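## Task

Lot numbers are printed on the shelf edge right under each shelf spot, and several spots may carry the same number. Get one cardboard box from lot 451 and one from lot 434 onto the desk, fully on it with nothing overhanging the edge. Every other cardboard box must stay on the shelf it started on. A lot with no box anywhere in the storeroom is skipped. The robot must not topple or finish leaning, or the task fails.

## Robot and tools

Robot: a Hello Robot Stretch 3 with one arm. It has a two-wheel base, a lift riding up a mast, and a telescoping arm that reaches out to the robot's right side. The base is 0.33 m long, 0.34 m wide, rounded at the back, and spins about the point between its drive wheels, 0.05 m behind the front edge. It cannot strafe, so to shift the gripper forward or back you drive the base. With the arm in and wrist folded, a turn sweeps a 0.28 m radius; an unfolded level wrist reaches past that.

Frames: the base frame has its origin on the floor between the drive wheels, x ahead, y to the left, z up, in metres. hand_pose is reported in it, located where the closed fingertips meet. The odometry frame is the base frame at the start; base_odometry counts wheel rotation only (slip looks like travel), heading in rad, positive left, -3.142 to 3.142.

move: one action per call. "base" holds exactly one key: {"translate_m": d} is a relative drive in metres from where the base last reported itself (positive forward, -3 to 3), or {"rotate_rad": d} a relative spin in radians (positive left, -6.4 to 6.4). "joints" is a single object of absolute targets by name: lift_m 0 to 1.1; arm_m 0 to 0.52 (extension); wrist_yaw_rad -1.345 to 4.42 (0 along the arm, positive toward the front); wrist_pitch_rad -1.57 to 0.451 (0 level, negative tips fingers down); wrist_roll_rad -2.911 to 2.918; gripper_m -0.089 to 0.179 (larger is wider; actual fingertip gap is 0.007 m under the value when nearly shut, 0.025 m under when wide); head_pan_rad -3.953 to 1.73 (0 forward, positive left, -1.57 along the arm); head_tilt_rad -1.53 to 0.419 (negative down). Optional "speeds" gives per-motion top speeds (up to max), "pace" is "default" or "max" (default top speeds translate 0.12, rotate 0.76, lift 0.11, arm 0.14; max 0.30, 1.90, 0.15, 0.40). The base is capped at 0.10 m/s and 0.63 rad/s unless lift_m < 0.30, arm_m < 0.03 and wrist_yaw_rad > 2.54. "contact_limits" sets stop thresholds, only next to that motion's own command: arm_m as a motor_effort percent (1 to 100), lift_m as {"down": n, "up": n} (1 to 100, force beyond free motion; below about 12 may trip in free air), translate_m / rotate_rad as wheel effort. {"servos": "reboot"} alone re-enables servos that shut off. "cameras" picks head_camera, nav_camera, wrist_camera or all; "blocking": false returns within about half a second while motion continues. A move is cut off after 14 s. Unknown keys make a call invalid; out-of-range values get it refused, and a refusal or an unrequested stop cancels your later move/wait/finished_scene calls in that reply.

wait {seconds 0 to 10} returns state, early if earlier moves finish. stop brakes all running motions. zoom_image {camera, region [x0,y0,x1,y1] pixels, at most 504 by 504} enlarges part of the latest image. finished_scene {scene: the current scene's integer} ends the scene; call nothing after it in that reply.

Results: "move" reads done or the worst status. base_status/joint_status: moving, done, off_target (rested short, may still push), contact_stop (that joint goes slack until commanded again), time_out, torque_fault (wrist or head servo off; reboot needed). on_its_own lists things the robot did by itself; "held at" is a target, not a reading. motor_effort is percent, with peak in brackets; positive wheel effort pushes forward. lidar_m: 12 distances for 30-degree sectors, first straight ahead, going counter-clockwise (4th left, 7th rear, 10th right), seen at 0.17 m height, so it catches table legs not tops; "-" means nothing or closer than 0.15 m. wrist_depth_mm and head_depth_mm are 7x7 grids of median depth. turned_by_imu beats turned_by_wheels when they disagree by more than 0.15 rad. base_tilt is in degrees, roughly 4 degrees of fixed error.

Cameras: head_camera images arrive rotated; turn a quarter clockwise to view upright. nav_camera needs a quarter turn counterclockwise. Both follow head pan/tilt; wrist_camera rides the gripper.

Gripping: to hold, command gripper_m below the object's width; to let go, at least 0.05 above it or fully open. Readings do not confirm a grasp; resend the value if the grip loosens.

Cautions: before folding the wrist (yaw to 3.0) or unfolding it, put the lift between 0.32 and 0.95, pitch at -0.4, roll near 0; folded, the lift may go down to 0.25. With yaw below -0.4, keep pitch at -0.5 or lower. Pushing into something solid with the gripper above about 0.45 m, or driving while the gripper is caught on something, can tip the robot; if base_tilt leans, back off. The wrist, head and an unlimited base press on without stopping, so use contact limits near obstacles. Avoid dropping boxes, releasing them while moving, slams and hard shoves; never let a box fall far or knock other boxes off shelves.

Each tool is called after ">>>" as name(argument=value, ...) on one line, values as JSON.

## Session

>>> move(joints={"head_pan_rad":-1.57,"head_tilt_rad":-0.25}, cameras=["head_camera","nav_camera"], pace="max")

>>> move(joints={"head_pan_rad":0,"head_tilt_rad":-0.25}, cameras=["nav_camera","head_camera"], pace="max")

>>> move(joints={"head_pan_rad":1.57,"head_tilt_rad":-0.25}, cameras=["nav_camera"], pace="max")

>>> move(joints={"head_pan_rad":-3.14,"head_tilt_rad":-0.25}, cameras=["nav_camera"], pace="max")

Scene clock: 2.07 s.
move: done
base_odometry: x=+0.000 y=+0.000 heading=+0.000
turned_by_wheels: +0.000
turned_by_imu: +0.000
base_tilt: forward=-0.4 right=-1.1
lidar_m: 0.72 0.72 0.85 1.53 2.66 1.25 1.01 1.11 1.81 1.62 1.39 0.83
head_depth_mm: 2057 1826 1826 1915 2421 2008 1647 / 1990 2074 2119 2169 2125 2056 1635 / 1922 2012 2078 2156 2231 2058 1642 / 1856 1952 2020 2103 2090 2034 1619 / 1712 1504 1549 1624 1712 1769 1610 / 1735 1838 1916 1983 2019 2039 1607 / 1635 1795 1871 1929 1873 1983 1615
base_status: not commanded
joint_positions: lift_m=+0.374 arm_m=+0.001 wrist_yaw_rad=+3.009 wrist_pitch_rad=-0.462 wrist_roll_rad=+0.000 gripper_m=+0.037 head_pan_rad=-1.578 head_tilt_rad=-0.250
joint_status: all done
measured_speeds: translate_m=+0.000 rotate_rad=+0.000 lift_m=+0.000 arm_m=+0.000 wrist_yaw_rad=+0.000 wrist_pitch_rad=+0.000 wrist_roll_rad=+0.000 head_pan_rad=+0.024 head_tilt_rad=+0.000
motor_effort: left_wheel=-0.7(1.0) right_wheel=+0.1(1.2) lift_m=+22.9(24.0) arm_m=-6.2(6.5) wrist_yaw_rad=-0.3(2.1) wrist_pitch_rad=+1.9(2.1) wrist_roll_rad=-0.3(0.3) gripper_m=+0.5(0.8) head_pan_rad=+3.6(5.1) head_tilt_rad=-3.3(8.1)
hand_pose: x=+0.0076 y=+0.0712 z=+0.3774 quat_wxyz=(+0.207, +0.697, +0.116, +0.676) (m; base frame)
wrist_depth_mm: - 138 - - - 869 - / - 150 - - - 977 - / - 168 921 - - 951 - / 835 762 203 813 808 799 758 / 694 675 211 663 660 668 669 / 605 600 126 570 128 582 576 / 531 540 285 350 506 514 515
pictures: head_camera (sideways), nav_camera (sideways)
camera_calibration:
head_camera: T_world_to_cam=[[-0.0448378, 0.196352, -0.979508, 1.29069], [0.997133, -0.0510214, -0.0558724, 0.0663007], [-0.0609465, -0.979205, -0.193502, 0.207765], [0, 0, 0, 1]] pos_world=[0.00442365, -0.0466035, 1.30815]
nav_camera: T_world_to_cam=[[0.0153979, -0.22179, 0.974973, -1.22609], [-0.999877, -0.0062512, 0.0143692, 0.0375409], [0.0029078, -0.975074, -0.221859, 0.241942], [0, 0, 0, 1]] pos_world=[0.055712, -0.0357881, 1.24854]

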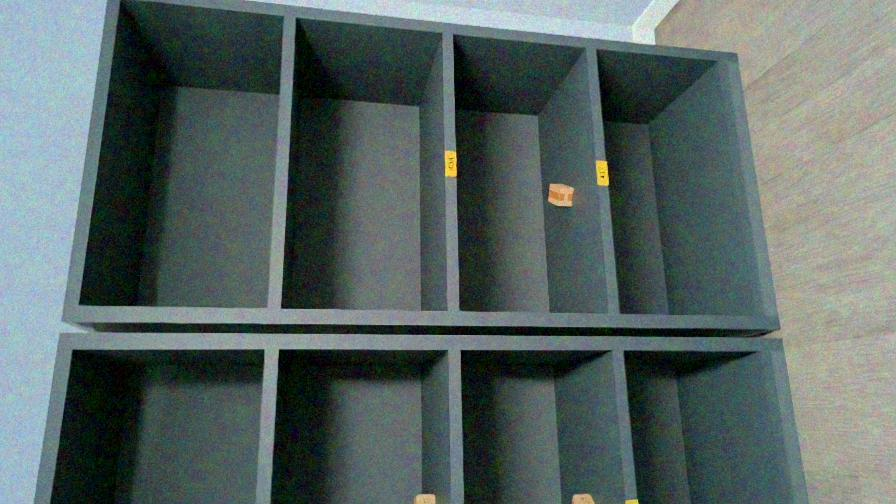

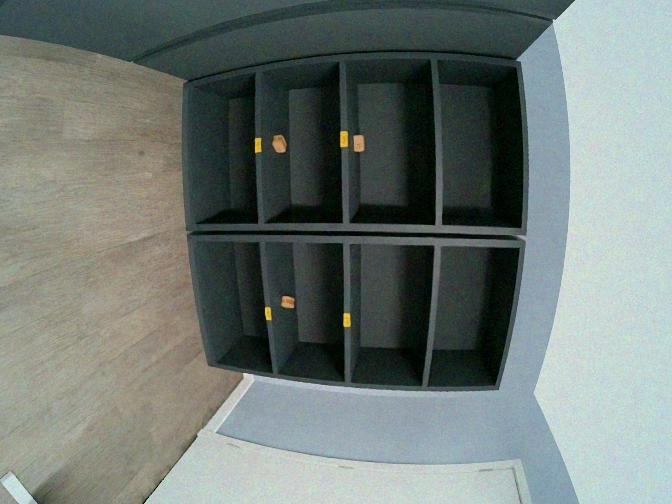

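Scene clock: 4.13 s.
move: done
base_odometry: x=+0.000 y=+0.000 heading=+0.000
turned_by_wheels: +0.000
turned_by_imu: +0.000
base_tilt: forward=-0.4 right=-1.4
lidar_m: 0.72 0.73 0.85 1.53 2.66 1.25 1.01 1.11 1.82 1.63 1.39 0.83
head_depth_mm: 684 714 745 779 819 861 908 / 664 693 724 755 794 832 877 / 652 677 703 734 766 806 845 / 631 658 685 713 748 783 822 / 615 638 664 691 722 753 791 / 600 622 646 672 699 732 765 / 586 608 630 655 681 711 743
base_status: not commanded
joint_positions: lift_m=+0.374 arm_m=+0.001 wrist_yaw_rad=+3.009 wrist_pitch_rad=-0.462 wrist_roll_rad=+0.000 gripper_m=+0.037 head_pan_rad=+0.008 head_tilt_rad=-0.250
joint_status: all done
measured_speeds: translate_m=+0.000 rotate_rad=+0.000 lift_m=+0.000 arm_m=+0.000 wrist_yaw_rad=+0.000 wrist_pitch_rad=+0.000 wrist_roll_rad=+0.000 head_pan_rad=-0.024 head_tilt_rad=+0.000
motor_effort: left_wheel=+0.1(0.8) right_wheel=-0.2(1.1) lift_m=+23.8(24.2) arm_m=-9.7(10.1) wrist_yaw_rad=-0.1(1.5) wrist_pitch_rad=+1.9(2.0) wrist_roll_rad=+0.1(0.3) gripper_m=+0.8(0.9) head_pan_rad=-2.9(4.6) head_tilt_rad=-3.1(6.0)
hand_pose: x=+0.0076 y=+0.0712 z=+0.3774 quat_wxyz=(+0.207, +0.697, +0.116, +0.676) (m; base frame)
wrist_depth_mm: - 139 - - - 870 - / - 150 - - - 970 - / - 167 914 - - 936 - / 833 775 204 817 802 799 768 / 700 682 212 663 651 667 670 / 598 595 126 573 129 582 582 / 528 533 287 352 500 510 511
pictures: head_camera (sideways), nav_camera (sideways)
camera_calibration:
head_camera: T_world_to_cam=[[-0.195926, -0.0478881, -0.979449, 1.29154], [0.0354762, 0.997807, -0.0558823, 0.0721729], [0.979977, -0.0456959, -0.193798, 0.201833], [0, 0, 0, 1]] pos_world=[0.0526956, -0.000942092, 1.30815]
nav_camera: T_world_to_cam=[[0.221819, 0.0188572, 0.974905, -1.22727], [0.0218208, -0.999659, 0.0143711, 0.031345], [0.974844, 0.0180854, -0.222155, 0.236373], [0, 0, 0, 1]] pos_world=[0.0411225, 0.0502024, 1.24854]

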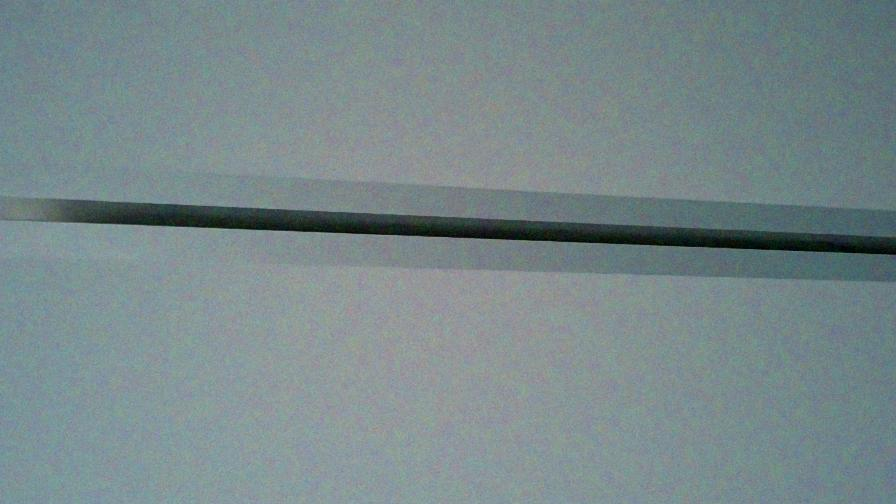

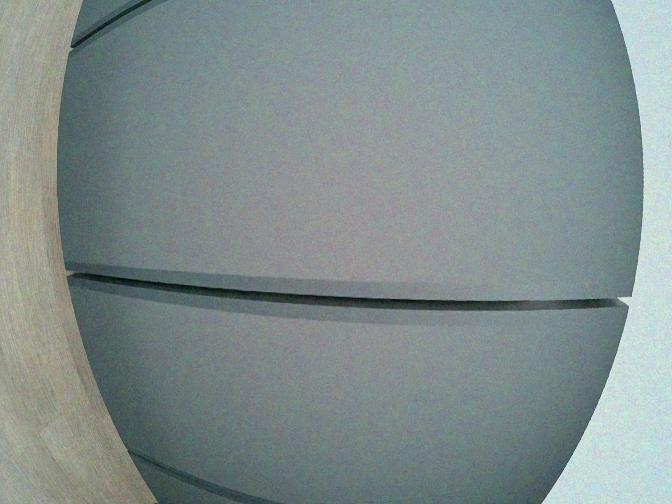

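Scene clock: 6.20 s.
move: done
base_odometry: x=+0.000 y=+0.000 heading=+0.000
turned_by_wheels: +0.000
turned_by_imu: +0.000
base_tilt: forward=-0.3 right=-1.3
lidar_m: 0.72 0.73 0.85 1.53 2.66 1.26 1.01 1.11 1.81 1.62 1.39 0.82
head_depth_mm: 1203 1200 1206 1214 1214 1228 1242 / 2322 1480 1485 1500 1502 1529 1526 / 2504 2571 2688 2787 2860 1972 1639 / 2427 2500 2623 2714 2795 2153 1617 / 2369 2460 2533 2644 2728 2142 1607 / 2320 2370 2491 2550 2671 2149 1603 / 2273 2307 2419 2511 2618 2120 1595
base_status: not commanded
joint_positions: lift_m=+0.374 arm_m=+0.001 wrist_yaw_rad=+3.009 wrist_pitch_rad=-0.462 wrist_roll_rad=+0.000 gripper_m=+0.037 head_pan_rad=+1.578 head_tilt_rad=-0.250
joint_status: all done
measured_speeds: translate_m=+0.000 rotate_rad=+0.000 lift_m=+0.000 arm_m=+0.000 wrist_yaw_rad=+0.000 wrist_pitch_rad=+0.000 wrist_roll_rad=+0.000 head_pan_rad=-0.024 head_tilt_rad=+0.000
motor_effort: left_wheel=-0.5(0.8) right_wheel=+0.0(1.1) lift_m=+23.7(24.4) arm_m=-12.9(13.2) wrist_yaw_rad=+0.1(1.6) wrist_pitch_rad=+2.0(2.1) wrist_roll_rad=-0.2(0.3) gripper_m=+0.3(1.1) head_pan_rad=-2.8(7.1) head_tilt_rad=-2.3(5.3)
hand_pose: x=+0.0076 y=+0.0712 z=+0.3774 quat_wxyz=(+0.207, +0.697, +0.116, +0.676) (m; base frame)
wrist_depth_mm: - 138 - - - 871 - / - 150 - - - 985 - / - 167 919 - - 943 - / 829 764 203 798 803 797 767 / 692 670 212 653 658 678 669 / 596 596 126 576 129 584 580 / 523 538 289 354 505 511 507
pictures: nav_camera (sideways)
camera_calibration:
nav_camera: T_world_to_cam=[[-0.0186798, 0.221835, 0.974905, -1.2258], [0.999676, 0.0210026, 0.0143753, 0.0253997], [-0.0172866, 0.974858, -0.222156, 0.242467], [0, 0, 0, 1]] pos_world=[-0.0440976, 0.0350207, 1.24854]

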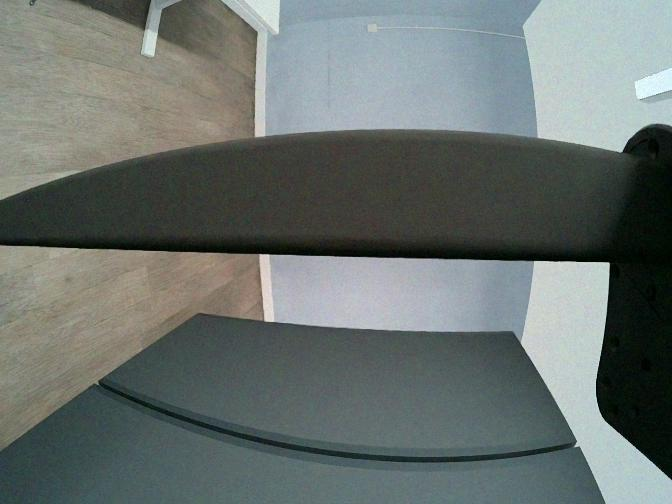

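Scene clock: 9.40 s.
move: done
base_odometry: x=+0.000 y=+0.000 heading=+0.000
turned_by_wheels: +0.000
turned_by_imu: +0.000
base_tilt: forward=-0.5 right=-1.2
lidar_m: 0.72 0.73 0.85 1.53 2.66 1.25 1.01 1.12 1.82 1.62 1.39 0.83
head_depth_mm: 1554 1620 1691 1770 1510 1106 1641 / 1511 1570 1640 1702 1499 1039 1574 / 1458 1517 1575 1647 1492 1032 1572 / 1428 1482 1529 1601 1468 983 1522 / 1383 1438 1493 1560 1454 975 1564 / 1345 1400 1454 1506 1456 970 1457 / 1315 1363 1404 1461 1484 963 1495
base_status: not commanded
joint_positions: lift_m=+0.374 arm_m=+0.001 wrist_yaw_rad=+3.009 wrist_pitch_rad=-0.462 wrist_roll_rad=+0.000 gripper_m=+0.037 head_pan_rad=-3.148 head_tilt_rad=-0.250
joint_status: all done
measured_speeds: translate_m=+0.000 rotate_rad=+0.000 lift_m=+0.000 arm_m=+0.000 wrist_yaw_rad=+0.000 wrist_pitch_rad=+0.000 wrist_roll_rad=+0.000 head_pan_rad=+0.024 head_tilt_rad=+0.000
motor_effort: left_wheel=-0.2(0.7) right_wheel=+0.5(1.1) lift_m=+24.1(24.8) arm_m=-12.7(13.7) wrist_yaw_rad=-0.5(1.8) wrist_pitch_rad=+1.8(2.0) wrist_roll_rad=-0.1(0.3) gripper_m=+0.5(1.1) head_pan_rad=+3.7(6.2) head_tilt_rad=-1.8(5.3)
hand_pose: x=+0.0076 y=+0.0712 z=+0.3774 quat_wxyz=(+0.207, +0.697, +0.116, +0.676) (m; base frame)
wrist_depth_mm: - 138 - - - 863 - / - 151 - - - 978 - / - 167 928 - - 939 - / 824 767 203 807 816 798 769 / 701 673 211 672 659 670 664 / 604 595 126 572 129 582 576 / 531 541 288 355 504 512 510
pictures: nav_camera (sideways)
camera_calibration:
nav_camera: T_world_to_cam=[[-0.222065, -0.0155727, 0.974908, -1.22455], [-0.00707371, 0.999872, 0.0143602, 0.0314718], [-0.975006, -0.00370731, -0.222147, 0.248324], [0, 0, 0, 1]] pos_world=[-0.0295894, -0.0496167, 1.24854]

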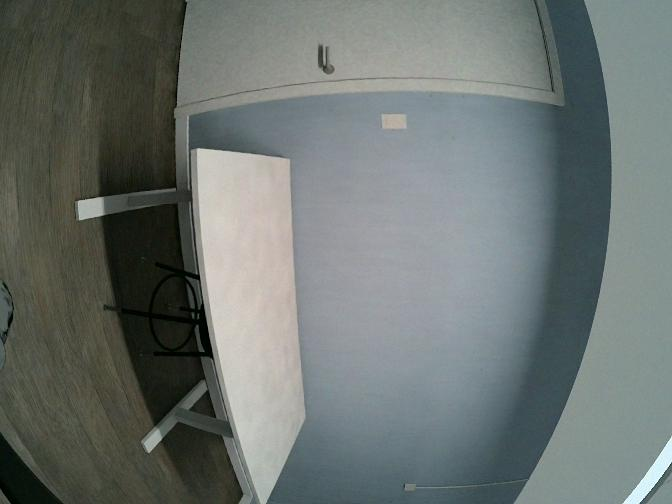

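>>> zoom_image(camera="nav_camera", region=[100, 100, 300, 300])

>>> move(joints={"head_pan_rad":-1.2,"head_tilt_rad":-0.25}, cameras=["head_camera"], pace="max")

>>> zoom_image(camera="head_camera", region=[380, 0, 700, 250])

>>> zoom_image(camera="head_camera", region=[380, 240, 700, 490])

Scaled by 2.520 from the camera's 672x504 image, which has a finer 792x594 frame.

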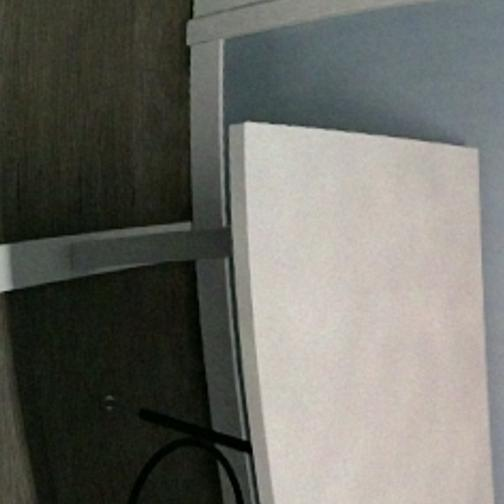

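Scene clock: 19.00 s.
move: done
base_odometry: x=+0.000 y=+0.000 heading=+0.000
turned_by_wheels: +0.000
turned_by_imu: +0.000
base_tilt: forward=-0.3 right=-1.1
lidar_m: 0.72 0.72 0.85 1.53 2.66 1.26 1.01 1.11 1.81 1.63 1.40 0.83
head_depth_mm: 1640 1807 1882 1947 1980 2079 1659 / 1678 1833 1743 1594 1652 1767 1639 / 1694 1890 1959 1997 2069 2036 1643 / 1815 1916 1988 2039 2087 2013 1629 / 1858 1937 2038 2064 2058 2019 1611 / 1866 1739 1759 1819 1888 1846 1602 / 1520 1466 1491 1535 1574 1617 1549
base_status: not commanded
joint_positions: lift_m=+0.374 arm_m=+0.001 wrist_yaw_rad=+3.009 wrist_pitch_rad=-0.462 wrist_roll_rad=+0.000 gripper_m=+0.037 head_pan_rad=-1.192 head_tilt_rad=-0.250
joint_status: all done
measured_speeds: translate_m=+0.000 rotate_rad=+0.000 lift_m=+0.000 arm_m=+0.000 wrist_yaw_rad=+0.000 wrist_pitch_rad=+0.000 wrist_roll_rad=+0.000 head_pan_rad=-0.024 head_tilt_rad=+0.000
motor_effort: left_wheel=-0.2(0.8) right_wheel=+0.0(1.3) lift_m=+25.1(25.3) arm_m=-12.6(13.3) wrist_yaw_rad=+0.3(1.7) wrist_pitch_rad=+1.9(2.1) wrist_roll_rad=-0.1(0.3) gripper_m=+0.7(1.0) head_pan_rad=-3.4(6.1) head_tilt_rad=-0.8(4.6)
hand_pose: x=+0.0076 y=+0.0712 z=+0.3774 quat_wxyz=(+0.207, +0.697, +0.116, +0.676) (m; base frame)
wrist_depth_mm: - 139 - - - 858 - / - 151 - - - 977 - / - 167 922 - - 941 - / 842 764 204 799 801 782 774 / 693 677 212 662 655 671 672 / 597 605 126 568 129 577 573 / 526 536 287 353 506 513 508
pictures: head_camera (sideways)
camera_calibration:
head_camera: T_world_to_cam=[[-0.115638, 0.165247, -0.97945, 1.29106], [0.94285, 0.328495, -0.0558954, 0.0666432], [0.312508, -0.929938, -0.193789, 0.205879], [0, 0, 0, 1]] pos_world=[0.0221223, -0.0437805, 1.30815]

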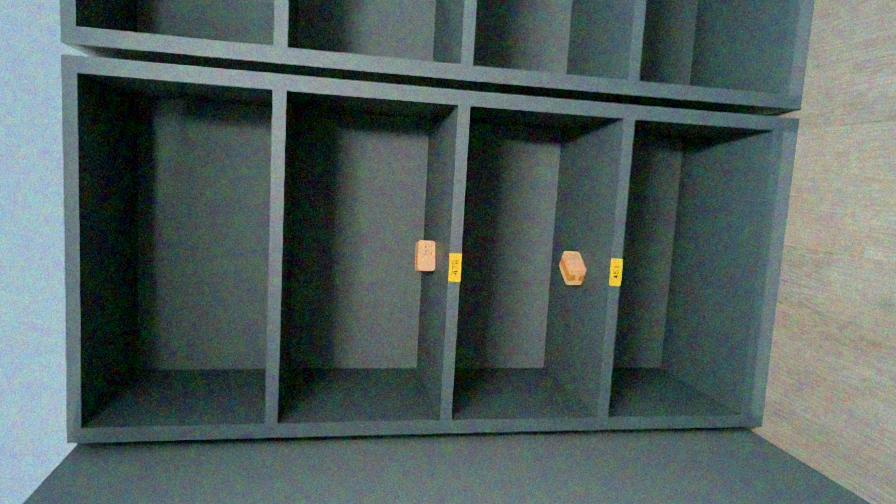

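Scaled by 1.575 from the camera's 896x504 image, which has a finer 1280x720 frame.

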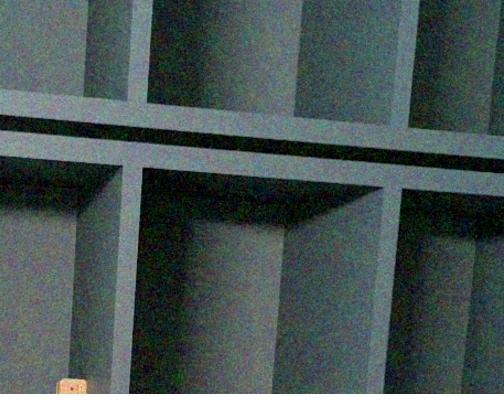

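Scaled by 1.575 from the camera's 896x504 image, which has a finer 1280x720 frame.

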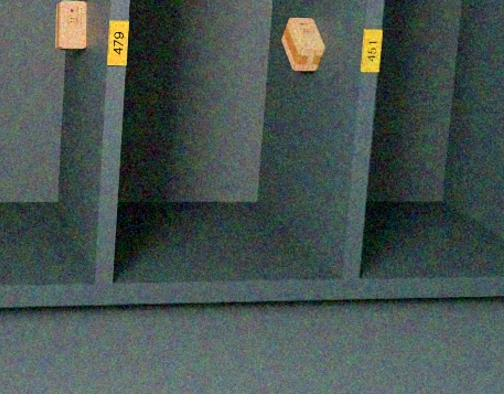

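>>> move(joints={"head_pan_rad":-1.75,"head_tilt_rad":-0.25}, cameras=["head_camera"], pace="max")

>>> zoom_image(camera="head_camera", region=[420, 180, 660, 360])

Scene clock: 25.57 s.
move: done
base_odometry: x=+0.000 y=+0.000 heading=+0.000
turned_by_wheels: +0.000
turned_by_imu: +0.000
base_tilt: forward=-0.2 right=-1.3
lidar_m: 0.72 0.73 0.85 1.53 2.66 1.26 1.01 1.11 1.81 1.62 1.39 0.83
head_depth_mm: 1972 1997 2030 2064 2085 2051 1654 / 2198 2222 2338 2389 2426 2188 1642 / 2123 1927 1963 2025 2116 2068 1628 / 1992 2085 2175 2249 2273 2049 1623 / 1895 1986 2079 2123 2167 1992 1615 / 1756 1893 1955 2035 2037 2007 1604 / 1476 1527 1483 1562 1655 1700 1600
base_status: not commanded
joint_positions: lift_m=+0.374 arm_m=+0.001 wrist_yaw_rad=+3.009 wrist_pitch_rad=-0.462 wrist_roll_rad=+0.000 gripper_m=+0.037 head_pan_rad=-1.768 head_tilt_rad=-0.250
joint_status: all done
measured_speeds: all 0
motor_effort: left_wheel=-0.4(0.5) right_wheel=+0.2(1.0) lift_m=+24.8(26.0) arm_m=-12.1(12.9) wrist_yaw_rad=+0.5(1.2) wrist_pitch_rad=+1.9(2.0) wrist_roll_rad=+0.0(0.3) gripper_m=+0.2(0.9) head_pan_rad=-0.3(4.9) head_tilt_rad=-0.8(2.6)
hand_pose: x=+0.0076 y=+0.0712 z=+0.3774 quat_wxyz=(+0.207, +0.697, +0.116, +0.676) (m; base frame)
wrist_depth_mm: - 139 - - - 877 - / - 151 - - - 983 - / - 167 914 - - 945 - / 828 774 203 809 804 805 769 / 698 670 211 657 654 670 670 / 598 599 126 576 129 583 577 / 523 531 288 355 507 515 505
pictures: head_camera (sideways)
camera_calibration:
head_camera: T_world_to_cam=[[-0.00688071, 0.201574, -0.979449, 1.2904], [0.969548, -0.238441, -0.0558832, 0.0664371], [-0.244805, -0.950007, -0.193795, 0.209289], [0, 0, 0, 1]] pos_world=[-0.00429999, -0.0454428, 1.30815]

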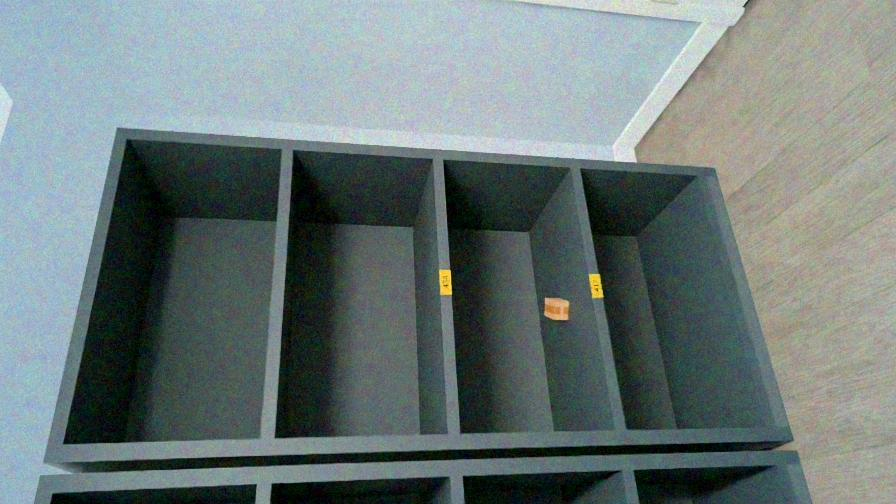

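Scaled by 2.100 from the camera's 896x504 image, which has a finer 1280x720 frame.

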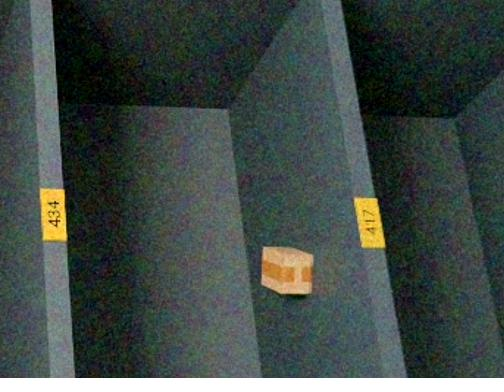

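>>> move(base={"rotate_rad":-1.152}, joints={"head_pan_rad":-1.57,"head_tilt_rad":-0.5}, pace="max")

>>> move(base={"translate_m":1.01}, pace="max")

>>> move(base={"rotate_rad":1.422}, joints={"lift_m":0.6,"wrist_pitch_rad":-0.4}, pace="max")

>>> move(joints={"wrist_yaw_rad":0}, cameras=["wrist_camera","head_camera"])

Scene clock: 73.87 s.
move: done
base_odometry: x=+0.000 y=+0.000 heading=-1.152
turned_by_wheels: -1.152
turned_by_imu: -1.132
base_tilt: forward=-0.3 right=-1.3
lidar_m: 1.64 0.87 0.73 0.72 0.81 1.31 2.66 1.26 1.01 1.11 1.72 1.62
head_depth_mm: 1254 1342 1455 1368 991 1564 1329 / 1271 1369 1481 1352 986 1610 1314 / 1297 1398 1513 1341 1023 1553 1281 / 1310 1409 1543 1681 1826 1602 1300 / 1331 1447 1566 1721 1876 1580 1295 / 1355 1469 1596 1757 1903 1572 1291 / 1385 1508 1649 1809 1927 1562 1292
base_status: done
joint_positions: lift_m=+0.374 arm_m=+0.001 wrist_yaw_rad=+3.009 wrist_pitch_rad=-0.462 wrist_roll_rad=+0.000 gripper_m=+0.037 head_pan_rad=-1.568 head_tilt_rad=-0.505
joint_status: all done
measured_speeds: all 0
motor_effort: left_wheel=+8.5(12.1) right_wheel=-10.1(13.6) lift_m=+26.3(26.4) arm_m=-12.5(13.5) wrist_yaw_rad=+0.1(1.7) wrist_pitch_rad=+2.0(2.0) wrist_roll_rad=-0.1(0.3) gripper_m=+0.4(1.0) head_pan_rad=-3.3(5.3) head_tilt_rad=+3.1(6.2)
hand_pose: x=+0.0076 y=+0.0712 z=+0.3774 quat_wxyz=(+0.207, +0.697, +0.116, +0.676) (m; base frame)
wrist_depth_mm: - 139 - - - - - / - 151 162 - - - - / 938 167 176 - 851 - - / 835 759 204 812 808 797 789 / 704 673 211 657 647 673 671 / 608 599 126 574 129 578 575 / 530 537 287 355 499 511 513
pictures: none

Scene clock: 84.93 s.
move: done
base_odometry: x=+0.411 y=-0.922 heading=-1.151
turned_by_wheels: +0.000
turned_by_imu: +0.000
base_tilt: forward=-0.4 right=-1.2
lidar_m: 1.05 0.64 0.53 0.53 0.59 0.96 3.61 1.62 1.74 1.45 0.77 0.74
head_depth_mm: 1398 1489 1628 1757 1894 1627 1324 / 1415 1522 1652 1794 1938 1623 1318 / 1439 1551 1686 1848 1967 1605 1308 / 1474 1591 1718 1895 1985 1590 1303 / 1512 1637 1768 1964 2068 1592 1300 / 1542 1669 1798 1958 1890 1571 1293 / 1173 1261 1332 1500 1684 1487 1289
base_status: done
joint_positions: lift_m=+0.374 arm_m=+0.001 wrist_yaw_rad=+3.009 wrist_pitch_rad=-0.462 wrist_roll_rad=+0.000 gripper_m=+0.037 head_pan_rad=-1.570 head_tilt_rad=-0.500
joint_status: not commanded
measured_speeds: all 0
motor_effort: left_wheel=+6.5(13.2) right_wheel=+1.3(10.7) lift_m=+26.3(27.8) arm_m=-11.7(13.7) wrist_yaw_rad=-0.1(2.1) wrist_pitch_rad=+1.9(2.1) wrist_roll_rad=+0.1(0.4) gripper_m=+0.4(1.1) head_pan_rad=-3.1(3.9) head_tilt_rad=+4.8(5.1)
hand_pose: x=+0.0076 y=+0.0712 z=+0.3774 quat_wxyz=(+0.207, +0.697, +0.116, +0.676) (m; base frame)
wrist_depth_mm: - 138 - - - 511 - / - 150 161 - - 559 - / - 165 176 - - 608 - / 798 191 193 - 718 - - / 697 683 211 668 651 680 668 / 608 603 126 569 129 585 577 / 528 539 289 353 508 509 512
pictures: none

Scene clock: 88.13 s.
move: done
base_odometry: x=+0.411 y=-0.922 heading=+0.270
turned_by_wheels: +1.422
turned_by_imu: +1.399
base_tilt: forward=-0.2 right=-1.3
lidar_m: 0.53 0.55 0.78 2.39 2.17 1.62 1.74 1.46 0.74 1.08 0.73 0.54
head_depth_mm: 826 957 1011 741 1066 937 1005 / 848 959 1028 736 1217 962 1212 / 878 963 1035 771 1223 953 1206 / 888 961 1021 762 1215 951 1198 / 892 966 1027 752 1218 943 1223 / 899 968 1029 748 1217 940 1218 / 899 971 1034 740 1163 933 1218
base_status: done
joint_positions: lift_m=+0.600 arm_m=+0.001 wrist_yaw_rad=+3.009 wrist_pitch_rad=-0.419 wrist_roll_rad=+0.000 gripper_m=+0.037 head_pan_rad=-1.570 head_tilt_rad=-0.500
joint_status: all done
measured_speeds: all 0
motor_effort: left_wheel=-8.3(13.7) right_wheel=+9.5(12.5) lift_m=+29.7(33.7) arm_m=-13.1(13.5) wrist_yaw_rad=-0.6(1.9) wrist_pitch_rad=+3.1(5.6) wrist_roll_rad=+0.1(0.3) gripper_m=+0.5(0.9) head_pan_rad=-3.0(3.9) head_tilt_rad=+3.4(4.8)
hand_pose: x=+0.0083 y=+0.0768 z=+0.6124 quat_wxyz=(+0.193, +0.699, +0.101, +0.681) (m; base frame)
wrist_depth_mm: - 137 - - - - - / - 148 - - - - - / - 164 - - - - - / - 189 207 - - - - / - - 203 - - - - / 895 909 129 872 129 873 - / 778 788 268 767 753 748 -
pictures: none

Scene clock: 90.63 s.
move: done
base_odometry: x=+0.411 y=-0.922 heading=+0.270
turned_by_wheels: +0.000
turned_by_imu: +0.000
base_tilt: forward=-0.3 right=-1.3
lidar_m: 0.53 0.56 0.78 2.38 2.17 1.62 1.73 1.45 0.74 1.08 0.73 0.54
head_depth_mm: 824 957 1015 739 1071 936 1012 / 853 959 1031 736 1207 963 1213 / 878 965 1038 773 1219 954 1203 / 894 961 1026 762 1224 944 1193 / 896 968 1024 753 1222 947 1228 / 896 969 1030 743 1210 941 1213 / 898 971 1037 738 1162 933 1215
base_status: not commanded
joint_positions: lift_m=+0.600 arm_m=+0.001 wrist_yaw_rad=+0.003 wrist_pitch_rad=-0.419 wrist_roll_rad=+0.000 gripper_m=+0.037 head_pan_rad=-1.570 head_tilt_rad=-0.500
joint_status: all done
measured_speeds: all 0
motor_effort: left_wheel=-8.2(8.6) right_wheel=+8.9(9.7) lift_m=+27.7(30.4) arm_m=-12.2(13.4) wrist_yaw_rad=-3.9(5.9) wrist_pitch_rad=+3.0(3.2) wrist_roll_rad=-0.1(0.3) gripper_m=+0.0(0.8) head_pan_rad=-2.1(3.5) head_tilt_rad=+2.8(3.7)
hand_pose: x=-0.0208 y=-0.3698 z=+0.6124 quat_wxyz=(+0.692, +0.148, -0.691, -0.146) (m; base frame)
wrist_depth_mm: - - - - - 723 - / - - - 556 - - - / - - - - - - - / - - - - - 957 - / - - - 156 155 885 - / - - 126 - 126 - 554 / - - 126 - - 671 638
pictures: head_camera (sideways), wrist_camera
camera_calibration:
head_camera: T_world_to_cam=[[-0.0465868, 0.432043, -0.900649, 1.18773], [0.997501, -0.0278247, -0.0649441, 0.0780483], [-0.0531189, -0.901424, -0.429667, 0.5151], [0, 0, 0, 1]] pos_world=[0.0048407, -0.0466539, 1.29612]
wrist_camera: T_world_to_cam=[[-0.998878, -0.0399156, -0.0254827, -0.0133369], [-0.00249996, 0.581802, -0.813327, 0.74578], [0.0472903, -0.81235, -0.581249, 0.222699], [0, 0, 0, 1]] pos_world=[-0.021989, -0.253519, 0.735667]

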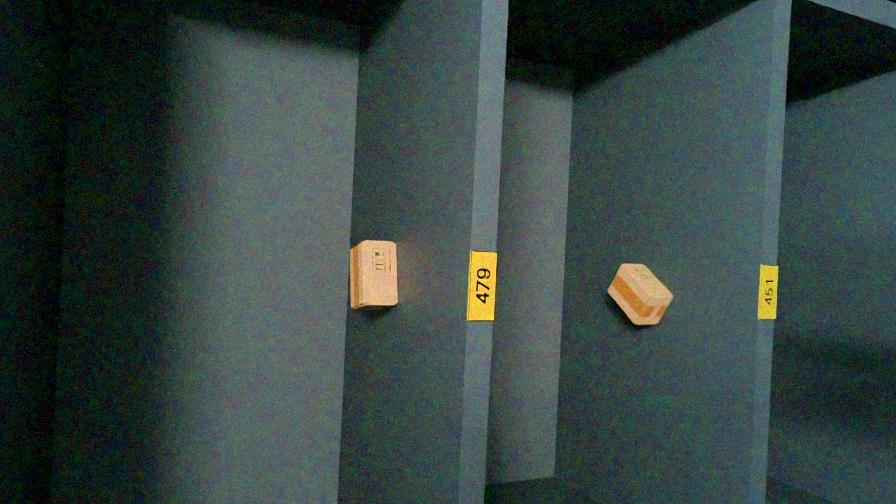

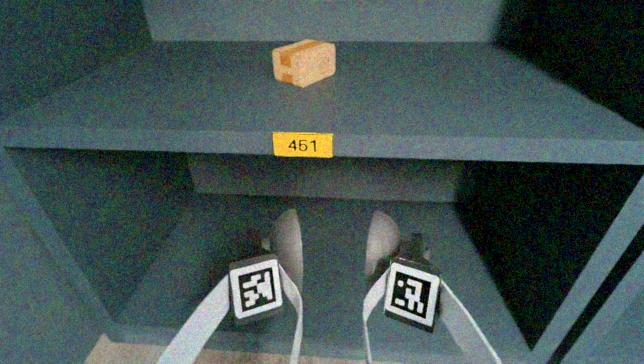

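>>> move(base={"translate_m":-0.073}, joints={"lift_m":0.56,"wrist_pitch_rad":-0.25,"wrist_yaw_rad":0.6,"gripper_m":0.179,"arm_m":0.15}, cameras=["wrist_camera","head_camera"])

Scene clock: 119.47 s.
move: done
base_odometry: x=+0.341 y=-0.942 heading=+0.270
turned_by_wheels: +0.000
turned_by_imu: +0.000
base_tilt: forward=-0.3 right=-1.2
lidar_m: 0.60 0.63 0.88 3.62 1.84 1.56 1.66 1.39 0.70 1.08 0.82 0.62
head_depth_mm: 827 932 920 740 868 845 931 / 851 952 1028 732 1177 957 1151 / 884 959 1032 772 1214 956 1209 / 891 961 1032 760 1214 950 1200 / 891 963 1022 755 1220 943 1199 / 893 964 1023 745 1208 936 1214 / 898 967 1032 739 1203 932 1214
base_status: done
joint_positions: lift_m=+0.560 arm_m=+0.150 wrist_yaw_rad=+0.597 wrist_pitch_rad=-0.272 wrist_roll_rad=+0.000 gripper_m=+0.179 head_pan_rad=-1.570 head_tilt_rad=-0.500
joint_status: all done
measured_speeds: all 0
motor_effort: left_wheel=-3.6(11.6) right_wheel=-8.2(10.8) lift_m=+26.4(28.7) arm_m=+13.1(14.7) wrist_yaw_rad=+0.8(5.8) wrist_pitch_rad=+3.6(6.3) wrist_roll_rad=-0.1(0.3) gripper_m=+0.9(83.9) head_pan_rad=-2.1(3.0) head_tilt_rad=+2.1(2.9)
hand_pose: x=+0.1136 y=-0.4939 z=+0.6068 quat_wxyz=(+0.698, +0.298, -0.641, +0.114) (m; base frame)
wrist_depth_mm: 429 - - 770 - - - / 436 - - - - - - / 447 - - - - 411 - / 458 - - - - - - / 467 142 - - 326 308 306 / - 126 - - - - 241 / - - - - - - 105
pictures: head_camera (sideways), wrist_camera
camera_calibration:
head_camera: T_world_to_cam=[[-0.0465868, 0.432043, -0.900649, 1.18773], [0.997501, -0.0278247, -0.0649441, 0.0780483], [-0.0531189, -0.901424, -0.429667, 0.5151], [0, 0, 0, 1]] pos_world=[0.0048407, -0.0466539, 1.29612]
wrist_camera: T_world_to_cam=[[-0.803661, -0.594758, -0.019781, -0.183794], [-0.256873, 0.376697, -0.890009, 0.787781], [0.536791, -0.710184, -0.455514, 0.0308262], [0, 0, 0, 1]] pos_world=[0.038104, -0.384176, 0.711538]

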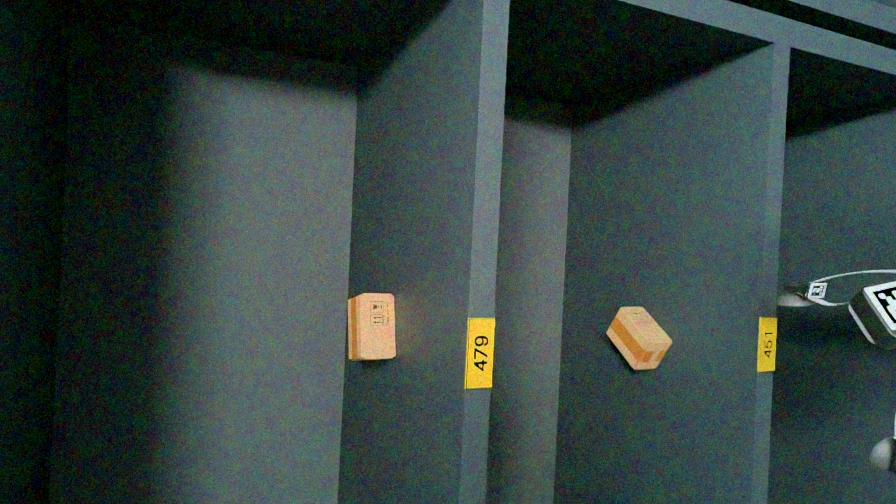

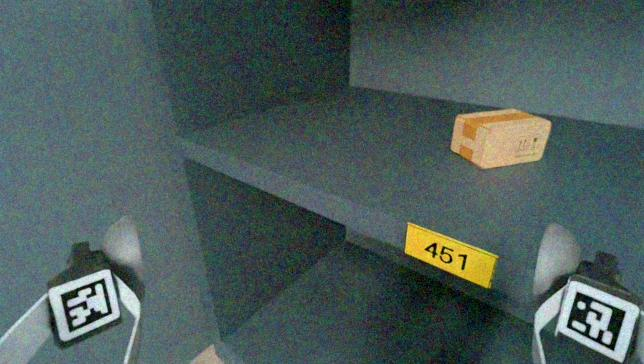

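>>> move(joints={"arm_m":0.0}, pace="max")

>>> move(base={"rotate_rad":1.08})

>>> move(base={"translate_m":-0.136})

>>> move(base={"rotate_rad":-1.08}, joints={"wrist_yaw_rad":0.9,"lift_m":0.56})

>>> move(joints={"arm_m":0.2}, cameras=["wrist_camera"])

Scene clock: 153.87 s.
move: done
base_odometry: x=+0.341 y=-0.942 heading=+0.270
turned_by_wheels: +0.000
turned_by_imu: +0.000
base_tilt: forward=-0.3 right=-1.1
lidar_m: 0.60 0.63 0.89 3.62 1.83 1.56 1.66 1.39 0.70 1.08 0.82 0.62
head_depth_mm: 827 933 917 740 863 845 929 / 852 951 1031 731 1174 961 1147 / 881 955 1030 774 1212 956 1211 / 889 959 1033 762 1216 950 1196 / 890 966 1026 754 1219 943 1227 / 896 964 1026 746 1215 937 1223 / 896 969 1027 735 1201 934 1210
base_status: not commanded
joint_positions: lift_m=+0.560 arm_m=+0.001 wrist_yaw_rad=+0.597 wrist_pitch_rad=-0.271 wrist_roll_rad=+0.000 gripper_m=+0.179 head_pan_rad=-1.570 head_tilt_rad=-0.500
joint_status: all done
measured_speeds: all 0
motor_effort: left_wheel=-4.4(4.4) right_wheel=-7.7(8.5) lift_m=+25.3(31.6) arm_m=-12.3(14.4) wrist_yaw_rad=+1.9(3.0) wrist_pitch_rad=+3.5(3.5) wrist_roll_rad=+0.1(0.3) gripper_m=+0.9(1.0) head_pan_rad=-2.0(2.4) head_tilt_rad=+0.3(1.6)
hand_pose: x=+0.1138 y=-0.3444 z=+0.6069 quat_wxyz=(+0.698, +0.298, -0.641, +0.115) (m; base frame)
wrist_depth_mm: 435 - - - 852 - - / 448 - - - - - - / 453 - - - - 513 - / 457 - - - - - - / - 143 - - - - - / - 126 - - - - - / - - 796 777 - - 105
pictures: none

Scene clock: 156.70 s.
move: done
base_odometry: x=+0.341 y=-0.942 heading=+1.350
turned_by_wheels: +1.080
turned_by_imu: +1.063
base_tilt: forward=-0.2 right=-1.2
lidar_m: 0.91 3.62 1.83 1.56 1.68 1.38 0.70 1.08 0.81 0.62 0.60 0.64
head_depth_mm: 634 698 770 838 915 975 1194 / 600 657 728 814 925 1045 1174 / 568 619 682 756 854 971 1128 / 540 584 640 706 787 891 1021 / 512 554 603 661 731 823 932 / 499 539 579 633 696 775 864 / 468 503 542 587 644 711 793
base_status: done
joint_positions: lift_m=+0.560 arm_m=+0.001 wrist_yaw_rad=+0.597 wrist_pitch_rad=-0.271 wrist_roll_rad=+0.000 gripper_m=+0.179 head_pan_rad=-1.570 head_tilt_rad=-0.500
joint_status: not commanded
measured_speeds: all 0
motor_effort: left_wheel=-8.5(12.5) right_wheel=+8.0(12.8) lift_m=+24.5(25.4) arm_m=-11.4(12.2) wrist_yaw_rad=+1.7(3.8) wrist_pitch_rad=+3.4(3.5) wrist_roll_rad=+0.0(0.3) gripper_m=+0.8(1.1) head_pan_rad=-2.1(2.7) head_tilt_rad=-0.3(1.2)
hand_pose: x=+0.1138 y=-0.3444 z=+0.6069 quat_wxyz=(+0.698, +0.298, -0.641, +0.115) (m; base frame)
wrist_depth_mm: - - - - - 324 309 / - - - - - 341 328 / - - - - - 359 349 / - - - - - 388 372 / - 143 - - - 409 396 / - 126 - - - 454 408 / - - - - - 498 105
pictures: none

Scene clock: 159.20 s.
move: done
base_odometry: x=+0.311 y=-1.075 heading=+1.350
turned_by_wheels: +0.000
turned_by_imu: +0.000
base_tilt: forward=-0.3 right=-1.2
lidar_m: 1.00 3.74 1.59 1.62 1.62 1.28 0.56 0.96 0.80 0.68 0.66 0.70
head_depth_mm: 628 691 770 790 1000 963 828 / 655 700 755 814 914 963 1181 / 629 685 753 841 936 1036 1162 / 598 649 709 782 870 988 1131 / 568 615 669 734 809 911 1036 / 542 584 633 693 762 844 952 / 519 556 600 652 726 810 892
base_status: done
joint_positions: lift_m=+0.560 arm_m=+0.001 wrist_yaw_rad=+0.597 wrist_pitch_rad=-0.271 wrist_roll_rad=+0.000 gripper_m=+0.179 head_pan_rad=-1.570 head_tilt_rad=-0.500
joint_status: not commanded
measured_speeds: all 0
motor_effort: left_wheel=-4.5(12.6) right_wheel=-9.0(9.5) lift_m=+26.3(26.6) arm_m=-12.8(13.2) wrist_yaw_rad=+2.0(3.2) wrist_pitch_rad=+3.4(3.5) wrist_roll_rad=-0.1(0.3) gripper_m=+0.5(1.0) head_pan_rad=-1.8(2.4) head_tilt_rad=-0.7(1.6)
hand_pose: x=+0.1138 y=-0.3444 z=+0.6069 quat_wxyz=(+0.698, +0.298, -0.641, +0.115) (m; base frame)
wrist_depth_mm: - - - - 386 373 361 / - - - - 413 397 385 / - - - - 440 425 405 / - - - - 475 452 431 / - 143 - - 520 466 462 / - 126 - - 571 - - / 781 - - - 629 - 105
pictures: none

Scene clock: 162.03 s.
move: done
base_odometry: x=+0.311 y=-1.075 heading=+0.270
turned_by_wheels: -1.080
turned_by_imu: -1.062
base_tilt: forward=-0.4 right=-1.2
lidar_m: 0.66 0.69 0.97 3.74 1.61 1.59 1.60 1.29 0.57 0.96 0.82 0.68
head_depth_mm: 703 764 738 672 614 679 743 / 785 847 918 731 860 914 801 / 784 847 923 724 1099 952 798 / 788 851 924 714 1096 949 792 / 788 854 930 707 1079 939 812 / 790 857 921 699 1116 904 810 / 790 855 923 692 1114 935 801
base_status: done
joint_positions: lift_m=+0.560 arm_m=+0.001 wrist_yaw_rad=+0.897 wrist_pitch_rad=-0.271 wrist_roll_rad=+0.000 gripper_m=+0.179 head_pan_rad=-1.570 head_tilt_rad=-0.500
joint_status: all done
measured_speeds: all 0
motor_effort: left_wheel=+7.9(11.5) right_wheel=-9.1(13.9) lift_m=+27.2(28.7) arm_m=-12.2(13.6) wrist_yaw_rad=+2.6(4.8) wrist_pitch_rad=+3.4(3.5) wrist_roll_rad=+0.0(0.3) gripper_m=+0.7(1.1) head_pan_rad=-1.3(2.3) head_tilt_rad=-1.5(1.8)
hand_pose: x=+0.1665 y=-0.2956 z=+0.6069 quat_wxyz=(+0.673, +0.390, -0.589, +0.218) (m; base frame)
wrist_depth_mm: 445 - - - - 763 - / 456 - - - - - - / 469 - - - - - 405 / - - - - - - - / 516 142 - - - 326 308 / - 126 - - - - 259 / - - 806 790 - - 105
pictures: none

Scene clock: 164.73 s.
move: done
base_odometry: x=+0.311 y=-1.075 heading=+0.270
turned_by_wheels: +0.000
turned_by_imu: +0.000
base_tilt: forward=-0.3 right=-1.1
lidar_m: 0.66 0.70 0.97 3.73 1.61 1.59 1.60 1.28 0.56 0.96 0.82 0.68
head_depth_mm: 701 763 739 676 615 679 744 / 785 843 918 730 859 910 800 / 783 848 922 723 1096 953 777 / 786 850 925 713 1091 948 773 / 788 853 928 704 1080 942 737 / 793 853 917 699 1117 903 807 / 793 860 921 691 1113 932 802
base_status: not commanded
joint_positions: lift_m=+0.560 arm_m=+0.200 wrist_yaw_rad=+0.897 wrist_pitch_rad=-0.271 wrist_roll_rad=+0.000 gripper_m=+0.179 head_pan_rad=-1.570 head_tilt_rad=-0.500
joint_status: all done
measured_speeds: all 0
motor_effort: left_wheel=+8.0(8.6) right_wheel=-9.4(10.1) lift_m=+29.5(29.9) arm_m=+12.6(14.5) wrist_yaw_rad=+0.4(3.2) wrist_pitch_rad=+3.4(3.5) wrist_roll_rad=+0.2(0.3) gripper_m=+0.7(1.1) head_pan_rad=-1.1(2.0) head_tilt_rad=-1.7(2.8)
hand_pose: x=+0.1665 y=-0.4950 z=+0.6069 quat_wxyz=(+0.673, +0.390, -0.589, +0.218) (m; base frame)
wrist_depth_mm: 437 465 - - 677 - - / 453 - - - 699 - - / 460 - - - - - - / - - - - - 288 284 / - 143 - 299 297 289 293 / - 126 - 255 242 242 240 / - - - 228 205 204 105
pictures: wrist_camera
camera_calibration:
wrist_camera: T_world_to_cam=[[-0.591561, -0.806017, -0.019801, -0.281751], [-0.356425, 0.283463, -0.890287, 0.77255], [0.723199, -0.519602, -0.45497, 0.0646763], [0, 0, 0, 1]] pos_world=[0.0619091, -0.41248, 0.711638]

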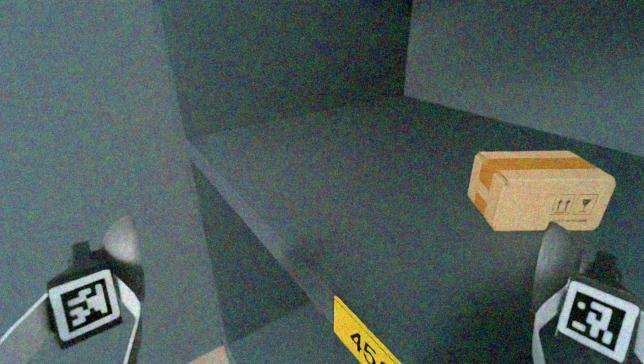

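>>> move(base={"translate_m":-0.065})

>>> move(joints={"arm_m":0.36,"lift_m":0.54,"wrist_yaw_rad":0.92}, contact_limits={"arm_m":35}, cameras=["wrist_camera","head_camera"])

Scene clock: 199.07 s.
move: done
base_odometry: x=+0.248 y=-1.092 heading=+0.270
turned_by_wheels: +0.000
turned_by_imu: +0.000
base_tilt: forward=-0.3 right=-1.2
lidar_m: 0.73 0.76 1.07 3.73 1.54 1.58 1.54 1.22 0.54 0.77 0.91 0.75
head_depth_mm: 576 565 545 531 574 644 745 / 746 821 837 688 637 735 750 / 783 847 921 724 1072 957 776 / 783 848 923 714 1089 951 773 / 786 850 929 707 1087 940 736 / 788 855 919 699 1112 912 805 / 791 855 918 693 1110 905 805
base_status: done
joint_positions: lift_m=+0.560 arm_m=+0.200 wrist_yaw_rad=+0.897 wrist_pitch_rad=-0.271 wrist_roll_rad=+0.000 gripper_m=+0.179 head_pan_rad=-1.570 head_tilt_rad=-0.500
joint_status: not commanded
measured_speeds: all 0
motor_effort: left_wheel=-6.2(9.7) right_wheel=-7.3(13.3) lift_m=+29.1(31.2) arm_m=+6.7(9.2) wrist_yaw_rad=+0.9(2.9) wrist_pitch_rad=+3.3(3.5) wrist_roll_rad=+0.0(0.3) gripper_m=+0.3(1.0) head_pan_rad=-0.3(1.6) head_tilt_rad=-2.6(3.4)
hand_pose: x=+0.1665 y=-0.4950 z=+0.6069 quat_wxyz=(+0.673, +0.390, -0.589, +0.218) (m; base frame)
wrist_depth_mm: - - - - 714 - - / - - - - 750 - - / - - - - - 356 - / - - - - 341 329 - / - 143 - 299 296 295 294 / - 126 - 253 243 242 240 / - - 794 224 205 205 105
pictures: none

Scene clock: 201.50 s.
move: done
base_odometry: x=+0.248 y=-1.092 heading=+0.270
turned_by_wheels: +0.000
turned_by_imu: +0.000
base_tilt: forward=-0.3 right=-1.2
lidar_m: 0.73 0.76 1.07 3.73 1.55 1.58 1.53 1.22 0.54 0.77 0.90 0.75
head_depth_mm: 575 564 546 532 574 643 748 / 746 824 836 688 638 734 736 / 782 846 919 723 1074 956 602 / 784 848 921 715 1091 949 754 / 786 851 925 707 1085 911 770 / 787 848 917 697 1113 917 786 / 793 855 917 691 1113 902 786
base_status: not commanded
joint_positions: lift_m=+0.540 arm_m=+0.360 wrist_yaw_rad=+0.917 wrist_pitch_rad=-0.271 wrist_roll_rad=+0.000 gripper_m=+0.179 head_pan_rad=-1.570 head_tilt_rad=-0.500
joint_status: all done
measured_speeds: all 0
motor_effort: left_wheel=-5.7(6.4) right_wheel=-7.4(7.8) lift_m=+30.7(32.1) arm_m=+13.8(15.5) wrist_yaw_rad=+2.1(4.1) wrist_pitch_rad=+3.4(3.5) wrist_roll_rad=-0.1(0.6) gripper_m=+0.5(1.1) head_pan_rad=-0.7(1.3) head_tilt_rad=-3.1(4.6)
contact_limits: arm_m 35 (drawing in: default 31, maximum 55; extending or still: default 40, maximum 69)
hand_pose: x=+0.1694 y=-0.6513 z=+0.5869 quat_wxyz=(+0.671, +0.396, -0.586, +0.224) (m; base frame)
wrist_depth_mm: - - - 627 - - 314 / - - - 663 - - 319 / - - - - - - 323 / 327 325 322 237 236 318 315 / 280 255 266 248 248 261 260 / - 144 217 215 215 215 - / 173 183 182 182 181 180 107
pictures: head_camera (sideways), wrist_camera
camera_calibration:
head_camera: T_world_to_cam=[[-0.0465868, 0.432043, -0.900649, 1.18773], [0.997501, -0.0278247, -0.0649441, 0.0780483], [-0.0531189, -0.901424, -0.429667, 0.5151], [0, 0, 0, 1]] pos_world=[0.0048407, -0.0466539, 1.29612]
wrist_camera: T_world_to_cam=[[-0.575655, -0.817454, -0.0197655, -0.416629], [-0.361851, 0.276345, -0.890335, 0.796418], [0.73327, -0.505374, -0.454876, -0.0202391], [0, 0, 0, 1]] pos_world=[0.0631911, -0.570889, 0.691638]

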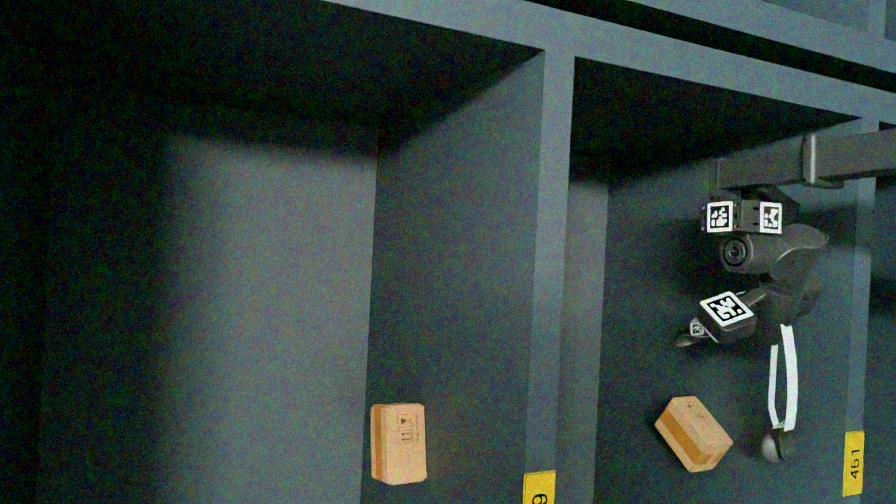

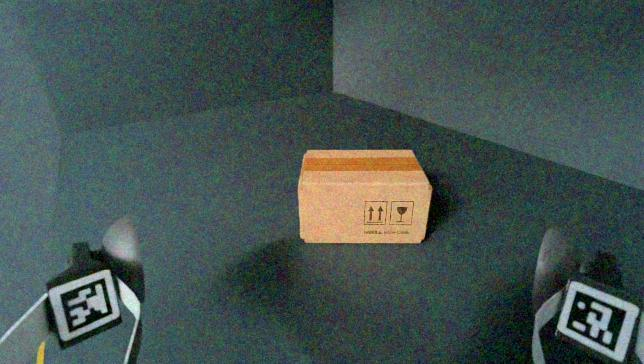

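>>> move(joints={"arm_m":0.382,"lift_m":0.535}, contact_limits={"arm_m":35})

>>> move(base={"translate_m":0.072}, joints={"arm_m":0.438}, speeds={"translate_m":0.06,"arm_m":0.046}, contact_limits={"arm_m":35}, cameras=["wrist_camera"])

Scene clock: 218.70 s.
move: done
base_odometry: x=+0.248 y=-1.092 heading=+0.270
turned_by_wheels: +0.000
turned_by_imu: +0.000
base_tilt: forward=-0.4 right=-1.2
lidar_m: 0.73 0.76 1.07 3.71 1.55 1.58 1.54 1.22 0.54 0.77 0.91 0.75
head_depth_mm: 576 563 545 531 575 643 748 / 746 825 835 688 636 735 749 / 785 845 917 722 1071 900 608 / 784 849 925 713 1092 944 762 / 786 852 924 707 1082 884 787 / 789 853 923 700 1114 916 785 / 792 855 920 692 1108 905 804
base_status: not commanded
joint_positions: lift_m=+0.535 arm_m=+0.382 wrist_yaw_rad=+0.917 wrist_pitch_rad=-0.271 wrist_roll_rad=+0.000 gripper_m=+0.179 head_pan_rad=-1.570 head_tilt_rad=-0.500
joint_status: all done
measured_speeds: all 0
motor_effort: left_wheel=-5.7(6.2) right_wheel=-6.8(7.7) lift_m=+22.8(26.9) arm_m=+12.8(14.2) wrist_yaw_rad=+2.1(3.1) wrist_pitch_rad=+3.4(3.4) wrist_roll_rad=+0.1(0.3) gripper_m=+0.4(1.3) head_pan_rad=-0.4(0.9) head_tilt_rad=-5.0(5.0)
contact_limits: arm_m 35 (drawing in: default 31, maximum 55; extending or still: default 40, maximum 69)
hand_pose: x=+0.1694 y=-0.6733 z=+0.5820 quat_wxyz=(+0.671, +0.396, -0.586, +0.224) (m; base frame)
wrist_depth_mm: - - - 614 - - 296 / - - - 645 - - 306 / - - - - - - 313 / 316 315 313 222 250 309 306 / 271 247 257 233 236 253 252 / - 141 210 207 208 200 206 / 167 172 177 176 175 175 107
pictures: none

Scene clock: 220.70 s.
move: done
base_odometry: x=+0.318 y=-1.073 heading=+0.271
turned_by_wheels: +0.000
turned_by_imu: +0.000
base_tilt: forward=-0.3 right=-1.1
lidar_m: 0.65 0.69 0.96 3.74 1.62 1.60 1.61 1.28 0.57 0.96 0.81 0.68
head_depth_mm: 707 787 758 692 632 697 751 / 781 843 918 731 887 929 802 / 784 849 922 722 1096 733 605 / 787 850 925 714 1090 742 793 / 788 854 924 707 1082 818 807 / 791 855 924 698 1115 904 809 / 792 859 923 693 1110 932 800
base_status: done
joint_positions: lift_m=+0.535 arm_m=+0.438 wrist_yaw_rad=+0.917 wrist_pitch_rad=-0.271 wrist_roll_rad=+0.000 gripper_m=+0.179 head_pan_rad=-1.570 head_tilt_rad=-0.500
joint_status: all done
measured_speeds: all 0
motor_effort: left_wheel=+7.1(9.0) right_wheel=+1.2(10.5) lift_m=+23.4(24.2) arm_m=+13.4(14.7) wrist_yaw_rad=+2.1(3.6) wrist_pitch_rad=+3.5(3.5) wrist_roll_rad=+0.1(0.3) gripper_m=+0.7(1.1) head_pan_rad=-0.6(1.0) head_tilt_rad=-3.9(5.4)
contact_limits: arm_m 35 (drawing in: default 31, maximum 55; extending or still: default 40, maximum 69)
hand_pose: x=+0.1694 y=-0.7293 z=+0.5820 quat_wxyz=(+0.671, +0.396, -0.586, +0.224) (m; base frame)
wrist_depth_mm: - - - 541 - 309 257 / - - - 571 - 318 265 / - - - - - 321 271 / 315 315 313 311 308 313 281 / 270 247 245 169 186 252 251 / 119 141 150 144 143 199 205 / 167 172 155 147 146 174 107
pictures: wrist_camera
camera_calibration:
wrist_camera: T_world_to_cam=[[-0.575586, -0.817502, -0.0197798, -0.480515], [-0.361886, 0.276338, -0.890323, 0.81351], [0.733307, -0.5053, -0.454899, -0.0618713], [0, 0, 0, 1]] pos_world=[0.0631911, -0.648889, 0.686638]

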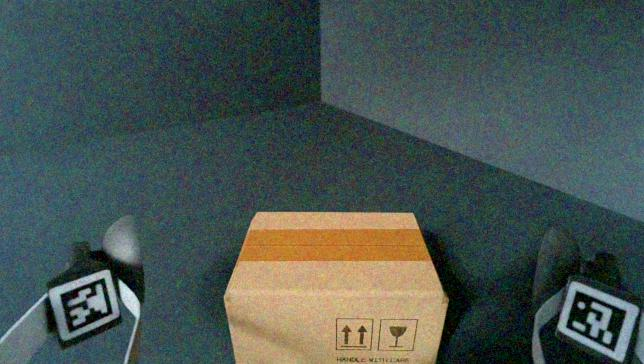

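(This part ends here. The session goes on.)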